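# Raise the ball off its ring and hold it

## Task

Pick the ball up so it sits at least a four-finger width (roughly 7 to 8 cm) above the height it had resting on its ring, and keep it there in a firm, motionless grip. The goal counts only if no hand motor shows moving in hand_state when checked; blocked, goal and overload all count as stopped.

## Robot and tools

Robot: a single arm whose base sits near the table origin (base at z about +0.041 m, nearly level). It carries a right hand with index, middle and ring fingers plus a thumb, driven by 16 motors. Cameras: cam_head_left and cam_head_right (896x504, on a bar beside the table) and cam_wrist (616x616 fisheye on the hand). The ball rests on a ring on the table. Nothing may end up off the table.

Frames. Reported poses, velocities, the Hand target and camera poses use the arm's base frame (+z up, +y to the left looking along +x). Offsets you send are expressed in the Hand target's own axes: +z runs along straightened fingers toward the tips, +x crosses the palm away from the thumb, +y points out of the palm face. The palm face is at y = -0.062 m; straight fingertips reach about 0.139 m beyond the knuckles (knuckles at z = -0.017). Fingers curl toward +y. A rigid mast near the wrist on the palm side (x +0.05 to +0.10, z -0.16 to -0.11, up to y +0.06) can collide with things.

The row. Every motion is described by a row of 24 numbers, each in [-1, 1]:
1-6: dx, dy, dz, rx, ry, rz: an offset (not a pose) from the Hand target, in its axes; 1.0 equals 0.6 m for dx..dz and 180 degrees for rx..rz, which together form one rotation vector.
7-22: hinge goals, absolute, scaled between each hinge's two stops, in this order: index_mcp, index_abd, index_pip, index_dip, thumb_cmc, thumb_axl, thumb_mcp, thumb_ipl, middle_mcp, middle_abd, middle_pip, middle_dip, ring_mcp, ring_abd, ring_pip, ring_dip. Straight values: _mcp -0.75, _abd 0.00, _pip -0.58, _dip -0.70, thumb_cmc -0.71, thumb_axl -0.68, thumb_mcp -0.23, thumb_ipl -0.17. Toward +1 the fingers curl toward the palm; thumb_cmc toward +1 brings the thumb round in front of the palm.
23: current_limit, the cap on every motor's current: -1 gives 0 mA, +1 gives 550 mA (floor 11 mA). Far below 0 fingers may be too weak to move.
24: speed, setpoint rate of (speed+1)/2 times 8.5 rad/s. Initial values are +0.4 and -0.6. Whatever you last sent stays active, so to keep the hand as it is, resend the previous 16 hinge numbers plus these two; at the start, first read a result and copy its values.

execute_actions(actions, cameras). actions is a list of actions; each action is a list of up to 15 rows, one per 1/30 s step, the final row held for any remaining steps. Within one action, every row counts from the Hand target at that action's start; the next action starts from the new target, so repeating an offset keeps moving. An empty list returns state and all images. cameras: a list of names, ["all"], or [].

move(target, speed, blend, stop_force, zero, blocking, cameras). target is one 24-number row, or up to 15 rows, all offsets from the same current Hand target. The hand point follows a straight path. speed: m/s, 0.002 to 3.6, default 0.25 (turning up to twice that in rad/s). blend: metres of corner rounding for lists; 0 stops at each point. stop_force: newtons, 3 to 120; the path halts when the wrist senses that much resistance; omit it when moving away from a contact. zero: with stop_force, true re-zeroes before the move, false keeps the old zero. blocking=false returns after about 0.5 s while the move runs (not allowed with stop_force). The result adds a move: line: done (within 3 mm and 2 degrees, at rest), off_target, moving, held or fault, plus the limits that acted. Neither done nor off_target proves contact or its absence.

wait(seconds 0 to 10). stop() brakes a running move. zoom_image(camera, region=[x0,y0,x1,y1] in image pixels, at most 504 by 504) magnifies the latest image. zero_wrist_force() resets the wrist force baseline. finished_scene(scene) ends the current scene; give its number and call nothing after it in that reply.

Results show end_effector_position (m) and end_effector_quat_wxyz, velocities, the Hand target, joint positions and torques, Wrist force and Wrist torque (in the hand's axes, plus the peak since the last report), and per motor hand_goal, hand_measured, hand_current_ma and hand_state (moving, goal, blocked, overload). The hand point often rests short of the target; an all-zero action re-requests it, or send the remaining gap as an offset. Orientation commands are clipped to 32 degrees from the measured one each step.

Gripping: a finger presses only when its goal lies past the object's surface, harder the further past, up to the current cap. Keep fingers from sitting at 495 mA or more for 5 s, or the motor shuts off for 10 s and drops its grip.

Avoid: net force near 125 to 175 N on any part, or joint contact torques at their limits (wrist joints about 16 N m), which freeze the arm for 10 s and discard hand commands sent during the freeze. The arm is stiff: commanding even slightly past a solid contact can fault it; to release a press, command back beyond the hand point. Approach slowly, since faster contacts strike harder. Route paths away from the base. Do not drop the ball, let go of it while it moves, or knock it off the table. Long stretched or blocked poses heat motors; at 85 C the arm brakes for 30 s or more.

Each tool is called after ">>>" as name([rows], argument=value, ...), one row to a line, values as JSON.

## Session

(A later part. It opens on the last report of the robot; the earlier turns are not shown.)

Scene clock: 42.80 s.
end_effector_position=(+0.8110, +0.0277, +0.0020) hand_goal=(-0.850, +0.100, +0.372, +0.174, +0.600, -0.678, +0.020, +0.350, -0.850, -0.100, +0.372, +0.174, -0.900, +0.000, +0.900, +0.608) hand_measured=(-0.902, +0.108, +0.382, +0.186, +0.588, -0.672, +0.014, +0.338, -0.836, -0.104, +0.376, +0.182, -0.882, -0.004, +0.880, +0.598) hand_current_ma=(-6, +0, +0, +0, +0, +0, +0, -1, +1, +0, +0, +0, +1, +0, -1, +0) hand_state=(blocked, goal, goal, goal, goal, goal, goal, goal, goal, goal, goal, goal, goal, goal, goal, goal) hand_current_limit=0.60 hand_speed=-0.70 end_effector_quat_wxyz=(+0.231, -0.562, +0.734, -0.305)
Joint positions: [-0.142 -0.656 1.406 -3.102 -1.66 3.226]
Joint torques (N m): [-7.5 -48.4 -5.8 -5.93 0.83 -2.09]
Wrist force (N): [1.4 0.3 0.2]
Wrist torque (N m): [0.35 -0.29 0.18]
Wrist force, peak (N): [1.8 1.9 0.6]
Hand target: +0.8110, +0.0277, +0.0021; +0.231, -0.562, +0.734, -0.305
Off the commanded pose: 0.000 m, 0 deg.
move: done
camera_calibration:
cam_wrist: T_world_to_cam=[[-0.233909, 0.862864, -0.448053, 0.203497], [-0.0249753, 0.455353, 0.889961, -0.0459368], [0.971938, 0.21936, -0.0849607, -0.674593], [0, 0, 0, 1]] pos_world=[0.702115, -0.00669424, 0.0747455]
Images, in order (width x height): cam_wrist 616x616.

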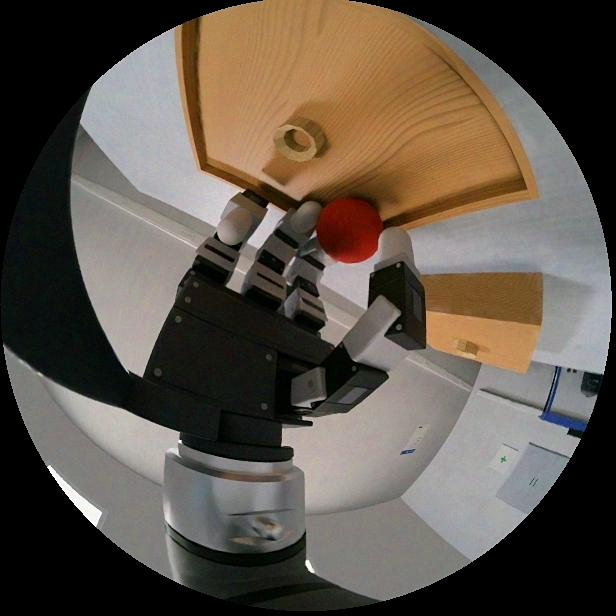

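>>> move(target=[0,0,0,0,0,0,-0.68,0.1,0.4,0.23,0.65,-0.65,0.15,0.45,-0.68,-0.1,0.4,0.23,-0.9,0,0.9,0.609,0.6,-0.85], cameras=["cam_wrist"])

>>> zoom_image(camera="cam_wrist", region=[200, 80, 560, 440])

Scene clock: 44.27 s.
end_effector_position=(+0.8110, +0.0277, +0.0020) hand_goal=(-0.680, +0.100, +0.400, +0.230, +0.650, -0.650, +0.150, +0.450, -0.680, -0.100, +0.400, +0.230, -0.900, +0.000, +0.900, +0.608) hand_measured=(-0.764, +0.102, +0.418, +0.244, +0.614, -0.664, +0.036, +0.380, -0.804, -0.104, +0.360, +0.200, -0.882, -0.004, +0.880, +0.598) hand_current_ma=(-13, +0, +1, +1, -3, -1, -32, -15, -26, +0, -3, -2, +1, +0, -1, +0) hand_state=(blocked, goal, goal, goal, blocked, goal, blocked, blocked, blocked, goal, blocked, blocked, goal, goal, goal, goal) hand_current_limit=0.60 hand_speed=-0.85 end_effector_quat_wxyz=(+0.231, -0.562, +0.734, -0.305)
Joint positions: [-0.142 -0.656 1.406 -3.102 -1.66 3.226]
Joint torques (N m): [-6.8 -73.35 -6.84 -5.1 0.9 -2.13]
Wrist force (N): [1.4 -0.7 0.1]
Wrist torque (N m): [0.37 -0.31 0.18]
Wrist force, peak (N): [1.4 0.5 0.5]
Hand target: +0.8110, +0.0277, +0.0021; +0.231, -0.562, +0.734, -0.305
Off the commanded pose: 0.000 m, 0 deg.
move: done
camera_calibration:
cam_wrist: T_world_to_cam=[[-0.233864, 0.862864, -0.448077, 0.203512], [-0.0250673, 0.455353, 0.889958, -0.0459614], [0.971946, 0.219361, -0.0848611, -0.674597], [0, 0, 0, 1]] pos_world=[0.702115, -0.00669423, 0.074846]
Images, in order (width x height): cam_wrist 616x616.

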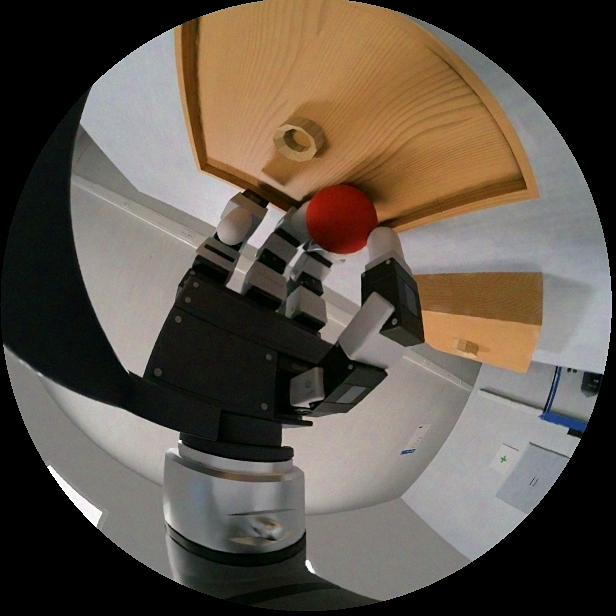

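Scaled by 1.400 from the camera's 616x616 image, which has a finer 880x880 frame.

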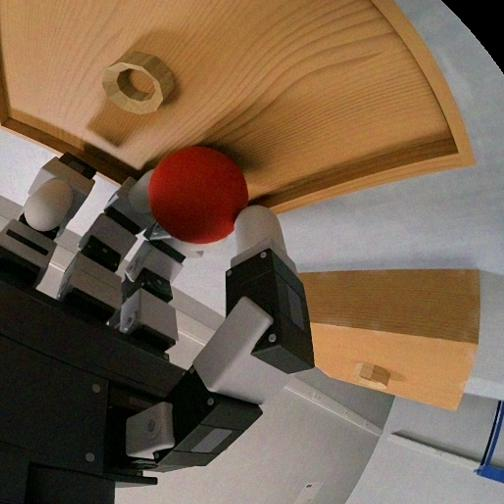

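>>> move([
  [0,0,0,0,0,0,-0.95,0.22,0.4,0.174,0.6,-0.678,0.0,0.33,-0.95,-0.22,0.4,0.174,-0.9,0,0.9,0.609,0.6,-0.6],
  [0.01,0,0,0,0,0,-0.95,0.22,0.4,0.174,0.6,-0.678,0.0,0.33,-0.95,-0.22,0.4,0.174,-0.9,0,0.9,0.609,0.6,-0.6],
  [0.01,0.002,0.002,0,0,0,-0.75,0.22,0.4,0.174,0.6,-0.678,0.0,0.33,-0.75,-0.22,0.4,0.174,-0.9,0,0.9,0.609,0.6,-0.85],
], speed=0.03, cameras=["cam_wrist"])

>>> zoom_image(camera="cam_wrist", region=[200, 80, 560, 440])

Scene clock: 48.30 s.
end_effector_position=(+0.8094, +0.0219, +0.0004) hand_goal=(-0.750, +0.220, +0.400, +0.174, +0.600, -0.678, +0.000, +0.330, -0.750, -0.220, +0.400, +0.174, -0.900, +0.000, +0.900, +0.608) hand_measured=(-0.844, +0.164, +0.444, +0.198, +0.598, -0.676, +0.016, +0.336, -0.828, -0.186, +0.386, +0.180, -0.882, -0.004, +0.880, +0.598) hand_current_ma=(-16, -3, +4, +1, +0, +0, +1, +0, -12, +1, +0, +0, +1, +0, -1, +0) hand_state=(blocked, blocked, blocked, blocked, goal, goal, goal, goal, blocked, blocked, goal, goal, goal, goal, goal, goal) hand_current_limit=0.60 hand_speed=-0.85 end_effector_quat_wxyz=(+0.231, -0.562, +0.734, -0.305)
Joint positions: [-0.151 -0.656 1.412 -3.109 -1.654 3.22]
Joint torques (N m): [8.12 -27.87 -27.01 0.43 -0.77 1.85]
Wrist force (N): [1.3 -1.9 -1.2]
Wrist torque (N m): [0.49 -0.28 0.14]
Wrist force, peak (N): [1.4 2.8 1.1]
Hand target: +0.8094, +0.0219, +0.0004; +0.231, -0.562, +0.734, -0.305
Off the commanded pose: 0.000 m, 0 deg.
move: done
camera_calibration:
cam_wrist: T_world_to_cam=[[-0.233864, 0.862864, -0.448077, 0.207381], [-0.0250673, 0.455353, 0.889958, -0.0418476], [0.971946, 0.219361, -0.0848611, -0.671914], [0, 0, 0, 1]] pos_world=[0.700515, -0.0124942, 0.073146]
Images, in order (width x height): cam_wrist 616x616.

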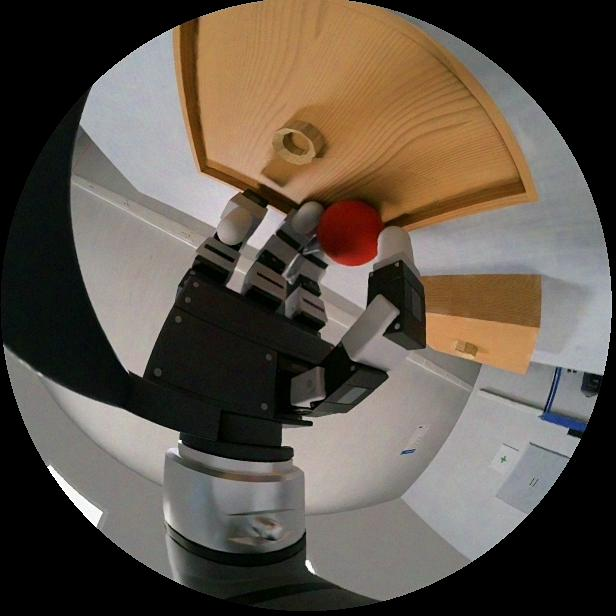

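Scaled by 1.400 from the camera's 616x616 image, which has a finer 880x880 frame.

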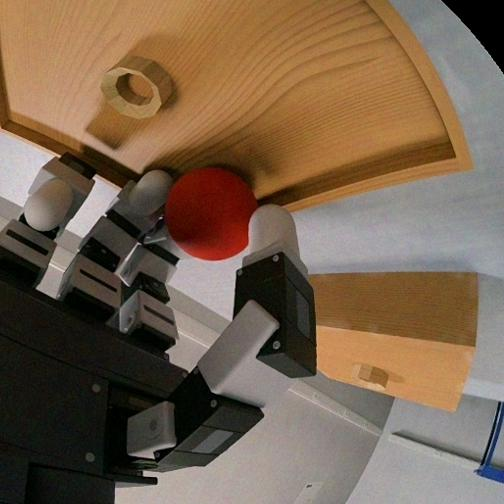

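>>> move(target=[0,0,0,0,0,0,-0.5,0.22,0.45,0.23,0.65,-0.65,0.08,0.4,-0.5,-0.22,0.45,0.23,-0.9,0,0.9,0.609,0.7,-0.85], cameras=["cam_wrist"])

>>> zoom_image(camera="cam_wrist", region=[200, 80, 560, 440])

Scene clock: 49.83 s.
end_effector_position=(+0.8094, +0.0219, +0.0004) hand_goal=(-0.500, +0.220, +0.450, +0.230, +0.650, -0.650, +0.080, +0.400, -0.500, -0.220, +0.450, +0.230, -0.900, +0.000, +0.900, +0.608) hand_measured=(-0.802, +0.168, +0.432, +0.224, +0.660, -0.642, +0.022, +0.350, -0.820, -0.190, +0.400, +0.218, -0.882, -0.004, +0.880, +0.598) hand_current_ma=(-122, -2, -1, +0, +0, +0, -10, -8, -136, +1, -5, +0, +1, +0, -1, +0) hand_state=(blocked, blocked, goal, goal, goal, goal, blocked, blocked, blocked, blocked, blocked, goal, goal, goal, goal, goal) hand_current_limit=0.70 hand_speed=-0.85 end_effector_quat_wxyz=(+0.231, -0.562, +0.734, -0.305)
Joint positions: [-0.151 -0.656 1.412 -3.109 -1.654 3.22]
Joint torques (N m): [7.8 -27.31 -17.13 0.44 -0.66 1.54]
Wrist force (N): [1.0 -4.9 -1.7]
Wrist torque (N m): [0.65 -0.34 0.11]
Wrist force, peak (N): [0.9 -5.2 -2.0]
Hand target: +0.8094, +0.0219, +0.0004; +0.231, -0.562, +0.734, -0.305
Off the commanded pose: 0.000 m, 0 deg.
move: done
camera_calibration:
cam_wrist: T_world_to_cam=[[-0.233864, 0.862864, -0.448077, 0.207381], [-0.0250673, 0.455353, 0.889958, -0.0418476], [0.971946, 0.219361, -0.0848611, -0.671914], [0, 0, 0, 1]] pos_world=[0.700515, -0.0124942, 0.073146]
Images, in order (width x height): cam_wrist 616x616.

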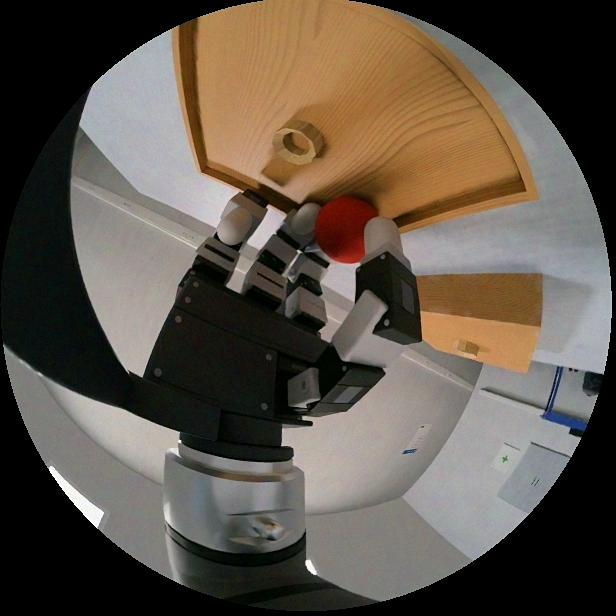

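Scaled by 1.400 from the camera's 616x616 image, which has a finer 880x880 frame.

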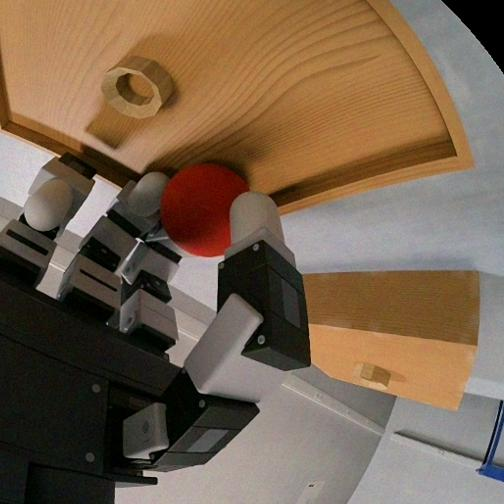

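>>> move(target=[0,-0.005,-0.005,0,0,0,-0.5,0.22,0.45,0.23,0.65,-0.65,0.12,0.45,-0.5,-0.22,0.45,0.23,-0.9,0,0.9,0.609,0.7,-0.85], speed=0.02, cameras=["cam_wrist"])

>>> zoom_image(camera="cam_wrist", region=[200, 80, 560, 440])

Scene clock: 51.63 s.
end_effector_position=(+0.8094, +0.0220, +0.0047) hand_goal=(-0.500, +0.220, +0.450, +0.230, +0.650, -0.650, +0.120, +0.450, -0.500, -0.220, +0.450, +0.230, -0.900, +0.000, +0.900, +0.608) hand_measured=(-0.698, +0.168, +0.392, +0.222, +0.670, -0.632, -0.028, +0.356, -0.742, -0.190, +0.400, +0.218, -0.882, -0.004, +0.880, +0.598) hand_current_ma=(-59, -2, -6, +0, +1, +1, -50, -24, -83, +1, -5, +0, +1, +0, -1, +0) hand_state=(blocked, blocked, blocked, goal, goal, goal, blocked, blocked, blocked, blocked, blocked, goal, goal, goal, goal, goal) hand_current_limit=0.70 hand_speed=-0.85 end_effector_quat_wxyz=(+0.231, -0.562, +0.734, -0.305)
Joint positions: [-0.151 -0.663 1.413 -3.102 -1.654 3.22]
Joint torques (N m): [8 -64.82 -6.16 -1.83 -0.79 1.32]
Wrist force (N): [0.7 1.0 1.0]
Wrist torque (N m): [0.40 -0.25 0.05]
Wrist force, peak (N): [1.0 -5.4 -1.5]
Hand target: +0.8094, +0.0220, +0.0046; +0.231, -0.562, +0.734, -0.305
Off the commanded pose: 0.000 m, 0 deg.
move: done
camera_calibration:
cam_wrist: T_world_to_cam=[[-0.233908, 0.862854, -0.448074, 0.209338], [-0.0249809, 0.455373, 0.88995, -0.0457337], [0.971938, 0.219359, -0.0849605, -0.671536], [0, 0, 0, 1]] pos_world=[0.700515, -0.0124942, 0.0774456]
Images, in order (width x height): cam_wrist 616x616.

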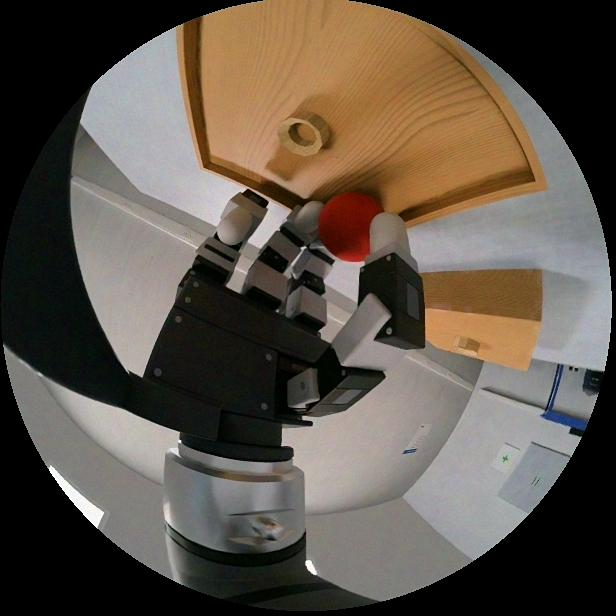

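Scaled by 1.400 from the camera's 616x616 image, which has a finer 880x880 frame.

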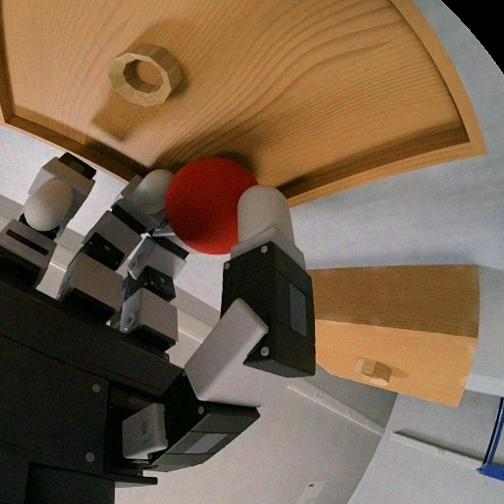

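>>> move(target=[0,0,0,0,0,0,-0.25,0.22,0.55,0.4,0.65,-0.65,0.3,0.6,-0.25,-0.22,0.55,0.4,-0.9,0,0.9,0.609,0.7,-0.85], cameras=["cam_wrist"])

>>> zoom_image(camera="cam_wrist", region=[200, 80, 560, 440])

Scene clock: 53.07 s.
end_effector_position=(+0.8094, +0.0220, +0.0047) hand_goal=(-0.250, +0.220, +0.550, +0.400, +0.650, -0.650, +0.300, +0.600, -0.250, -0.220, +0.550, +0.400, -0.900, +0.000, +0.900, +0.608) hand_measured=(-0.672, +0.168, +0.392, +0.392, +0.670, -0.630, -0.032, +0.356, -0.726, -0.190, +0.400, +0.382, -0.882, -0.004, +0.880, +0.598) hand_current_ma=(-220, -2, -36, +0, +1, +1, -204, -127, -272, +1, -32, -1, +1, +0, -1, +0) hand_state=(blocked, blocked, blocked, goal, goal, blocked, blocked, blocked, blocked, blocked, blocked, goal, goal, goal, goal, goal) hand_current_limit=0.70 hand_speed=-0.85 end_effector_quat_wxyz=(+0.231, -0.562, +0.733, -0.305)
Joint positions: [-0.151 -0.663 1.413 -3.102 -1.654 3.22]
Joint torques (N m): [8.05 -28.86 -12.01 -4.21 -0.72 1.73]
Wrist force (N): [0.6 -2.0 -0.4]
Wrist torque (N m): [0.55 -0.25 0.01]
Wrist force, peak (N): [0.8 -2.0 -0.5]
Hand target: +0.8094, +0.0220, +0.0046; +0.231, -0.562, +0.734, -0.305
Off the commanded pose: 0.000 m, 0 deg.
move: done
camera_calibration:
cam_wrist: T_world_to_cam=[[-0.23382, 0.862863, -0.448101, 0.209279], [-0.0251593, 0.455353, 0.889955, -0.0456102], [0.971954, 0.219363, -0.0847615, -0.671563], [0, 0, 0, 1]] pos_world=[0.700514, -0.0124942, 0.0774465]
Images, in order (width x height): cam_wrist 616x616.

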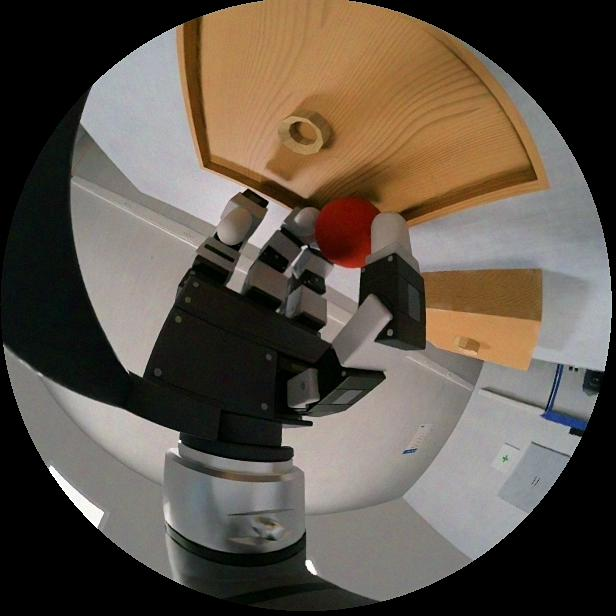

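Scaled by 1.400 from the camera's 616x616 image, which has a finer 880x880 frame.

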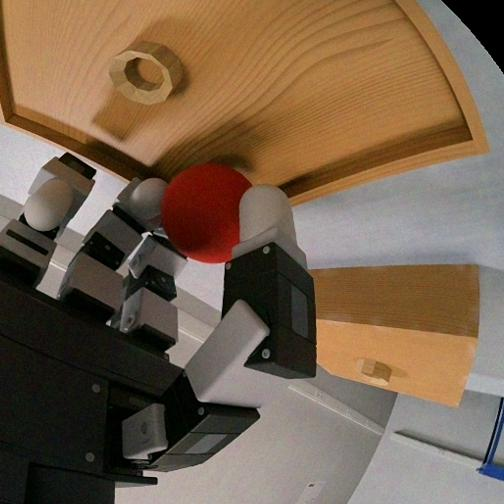

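>>> move(target=[0,-0.012,-0.012,0,0,0,-0.05,0.22,0.65,0.5,0.68,-0.64,0.5,0.8,-0.05,-0.22,0.65,0.5,-0.9,0,0.9,0.609,0.7,-0.85], speed=0.03, cameras=["cam_wrist"])

>>> zoom_image(camera="cam_wrist", region=[200, 80, 560, 440])

Scene clock: 54.47 s.
end_effector_position=(+0.8094, +0.0220, +0.0150) hand_goal=(-0.050, +0.220, +0.650, +0.500, +0.680, -0.640, +0.500, +0.800, -0.050, -0.220, +0.650, +0.500, -0.900, +0.000, +0.900, +0.608) hand_measured=(-0.362, +0.204, +0.644, +0.572, +0.546, -0.658, -0.066, +0.376, -0.348, -0.216, +0.646, +0.562, -0.882, -0.004, +0.880, +0.598) hand_current_ma=(-130, +0, +0, +9, -28, -1, -467, -333, -121, +0, +0, +7, +1, +0, -1, +0) hand_state=(blocked, goal, goal, blocked, blocked, goal, blocked, blocked, blocked, goal, goal, blocked, goal, goal, goal, goal) hand_current_limit=0.70 hand_speed=-0.85 end_effector_quat_wxyz=(+0.231, -0.562, +0.734, -0.305)
Joint positions: [-0.151 -0.68 1.413 -3.086 -1.654 3.22]
Joint torques (N m): [8.02 -47.99 -9.95 -5.31 -0.82 1.82]
Wrist force (N): [1.0 3.4 1.5]
Wrist torque (N m): [0.38 -0.27 0.13]
Wrist force, peak (N): [1.1 3.5 1.6]
Hand target: +0.8094, +0.0220, +0.0148; +0.231, -0.562, +0.734, -0.305
Off the commanded pose: 0.000 m, 0 deg.
move: done
camera_calibration:
cam_wrist: T_world_to_cam=[[-0.233864, 0.862864, -0.448077, 0.213923], [-0.0250673, 0.455353, 0.889958, -0.054841], [0.971946, 0.219361, -0.0848611, -0.670675], [0, 0, 0, 1]] pos_world=[0.700515, -0.0124942, 0.087746]
Images, in order (width x height): cam_wrist 616x616.

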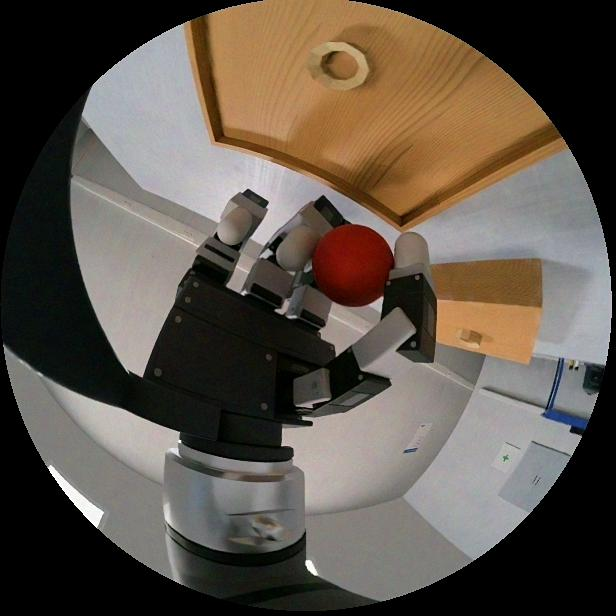

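Scaled by 1.400 from the camera's 616x616 image, which has a finer 880x880 frame.

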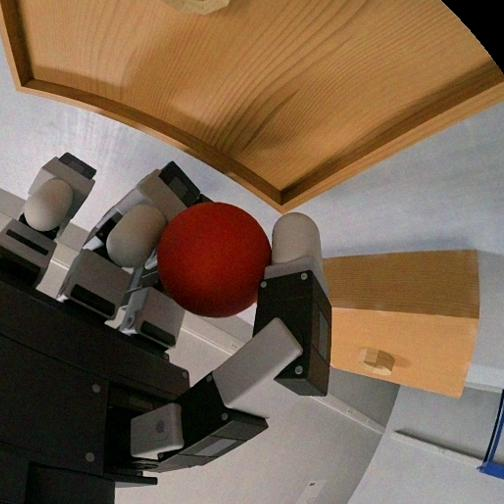

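>>> move(target=[0,-0.165,-0.165,0,0,0,-0.05,0.22,0.65,0.5,0.68,-0.64,0.5,0.8,-0.05,-0.22,0.65,0.5,-0.9,0,0.9,0.609,0.7,-0.85], speed=0.12, cameras=["all"])

>>> zoom_image(camera="cam_wrist", region=[200, 80, 560, 440])

Scene clock: 56.70 s.
end_effector_position=(+0.8096, +0.0224, +0.1551) hand_goal=(-0.050, +0.220, +0.650, +0.500, +0.680, -0.640, +0.500, +0.800, -0.050, -0.220, +0.650, +0.500, -0.900, +0.000, +0.900, +0.608) hand_measured=(-0.362, +0.204, +0.646, +0.574, +0.542, -0.658, -0.066, +0.382, -0.348, -0.214, +0.646, +0.562, -0.882, -0.004, +0.880, +0.598) hand_current_ma=(-130, +0, +0, +10, -29, -1, -467, -325, -120, +0, +0, +7, +1, +0, -1, +0) hand_state=(blocked, goal, goal, blocked, blocked, goal, blocked, blocked, blocked, goal, goal, blocked, goal, goal, goal, goal) hand_current_limit=0.70 hand_speed=-0.85 end_effector_quat_wxyz=(+0.231, -0.562, +0.733, -0.305)
Joint positions: [-0.15 -0.871 1.348 -2.831 -1.654 3.221]
Joint torques (N m): [7.2 -27.94 -8.96 -6.39 -0.82 1.72]
Wrist force (N): [0.8 3.4 1.4]
Wrist torque (N m): [0.42 -0.25 0.16]
Wrist force, peak (N): [1.1 5.8 3.4]
Hand target: +0.8095, +0.0225, +0.1548; +0.231, -0.562, +0.734, -0.305
Off the commanded pose: 0.000 m, 0 deg.
move: done
camera_calibration:
cam_wrist: T_world_to_cam=[[-0.233727, 0.862824, -0.448226, 0.276252], [-0.0253635, 0.455428, 0.889911, -0.179529], [0.971971, 0.219365, -0.0845616, -0.659175], [0, 0, 0, 1]] pos_world=[0.700714, -0.0119939, 0.227848]

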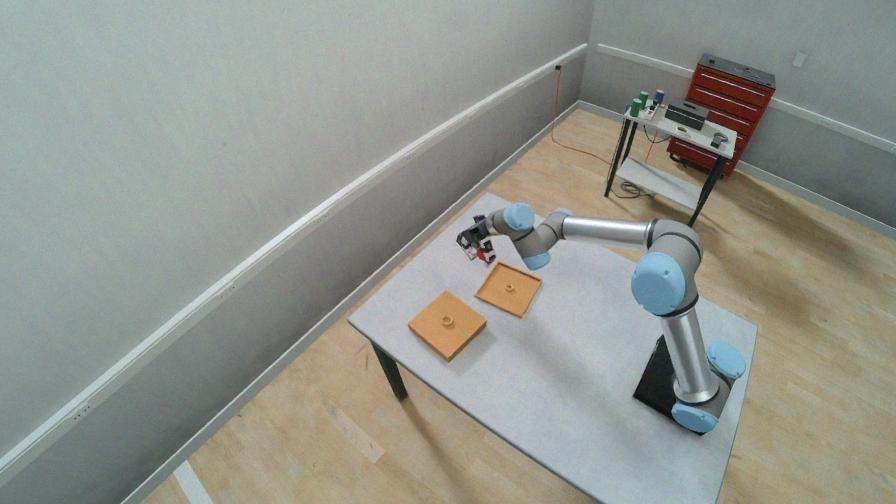

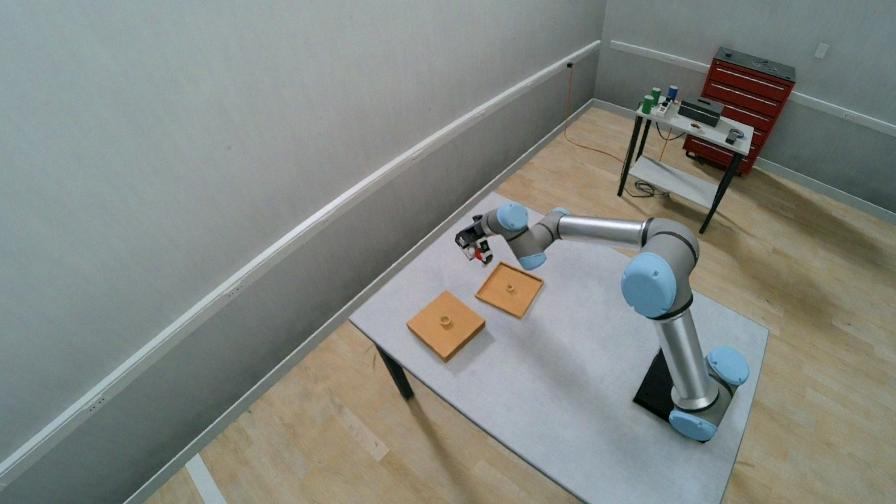

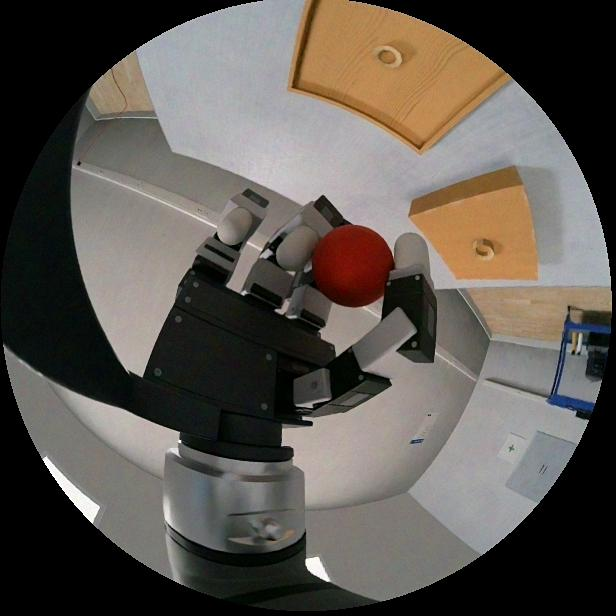

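Scaled by 1.400 from the camera's 616x616 image, which has a finer 880x880 frame.

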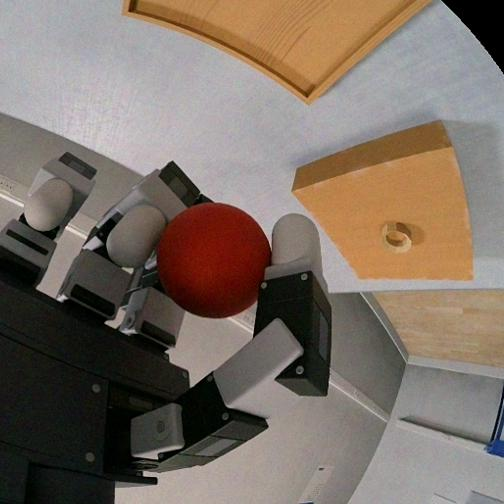

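>>> finished_scene(scene=3)

The scene is finished: the task was done.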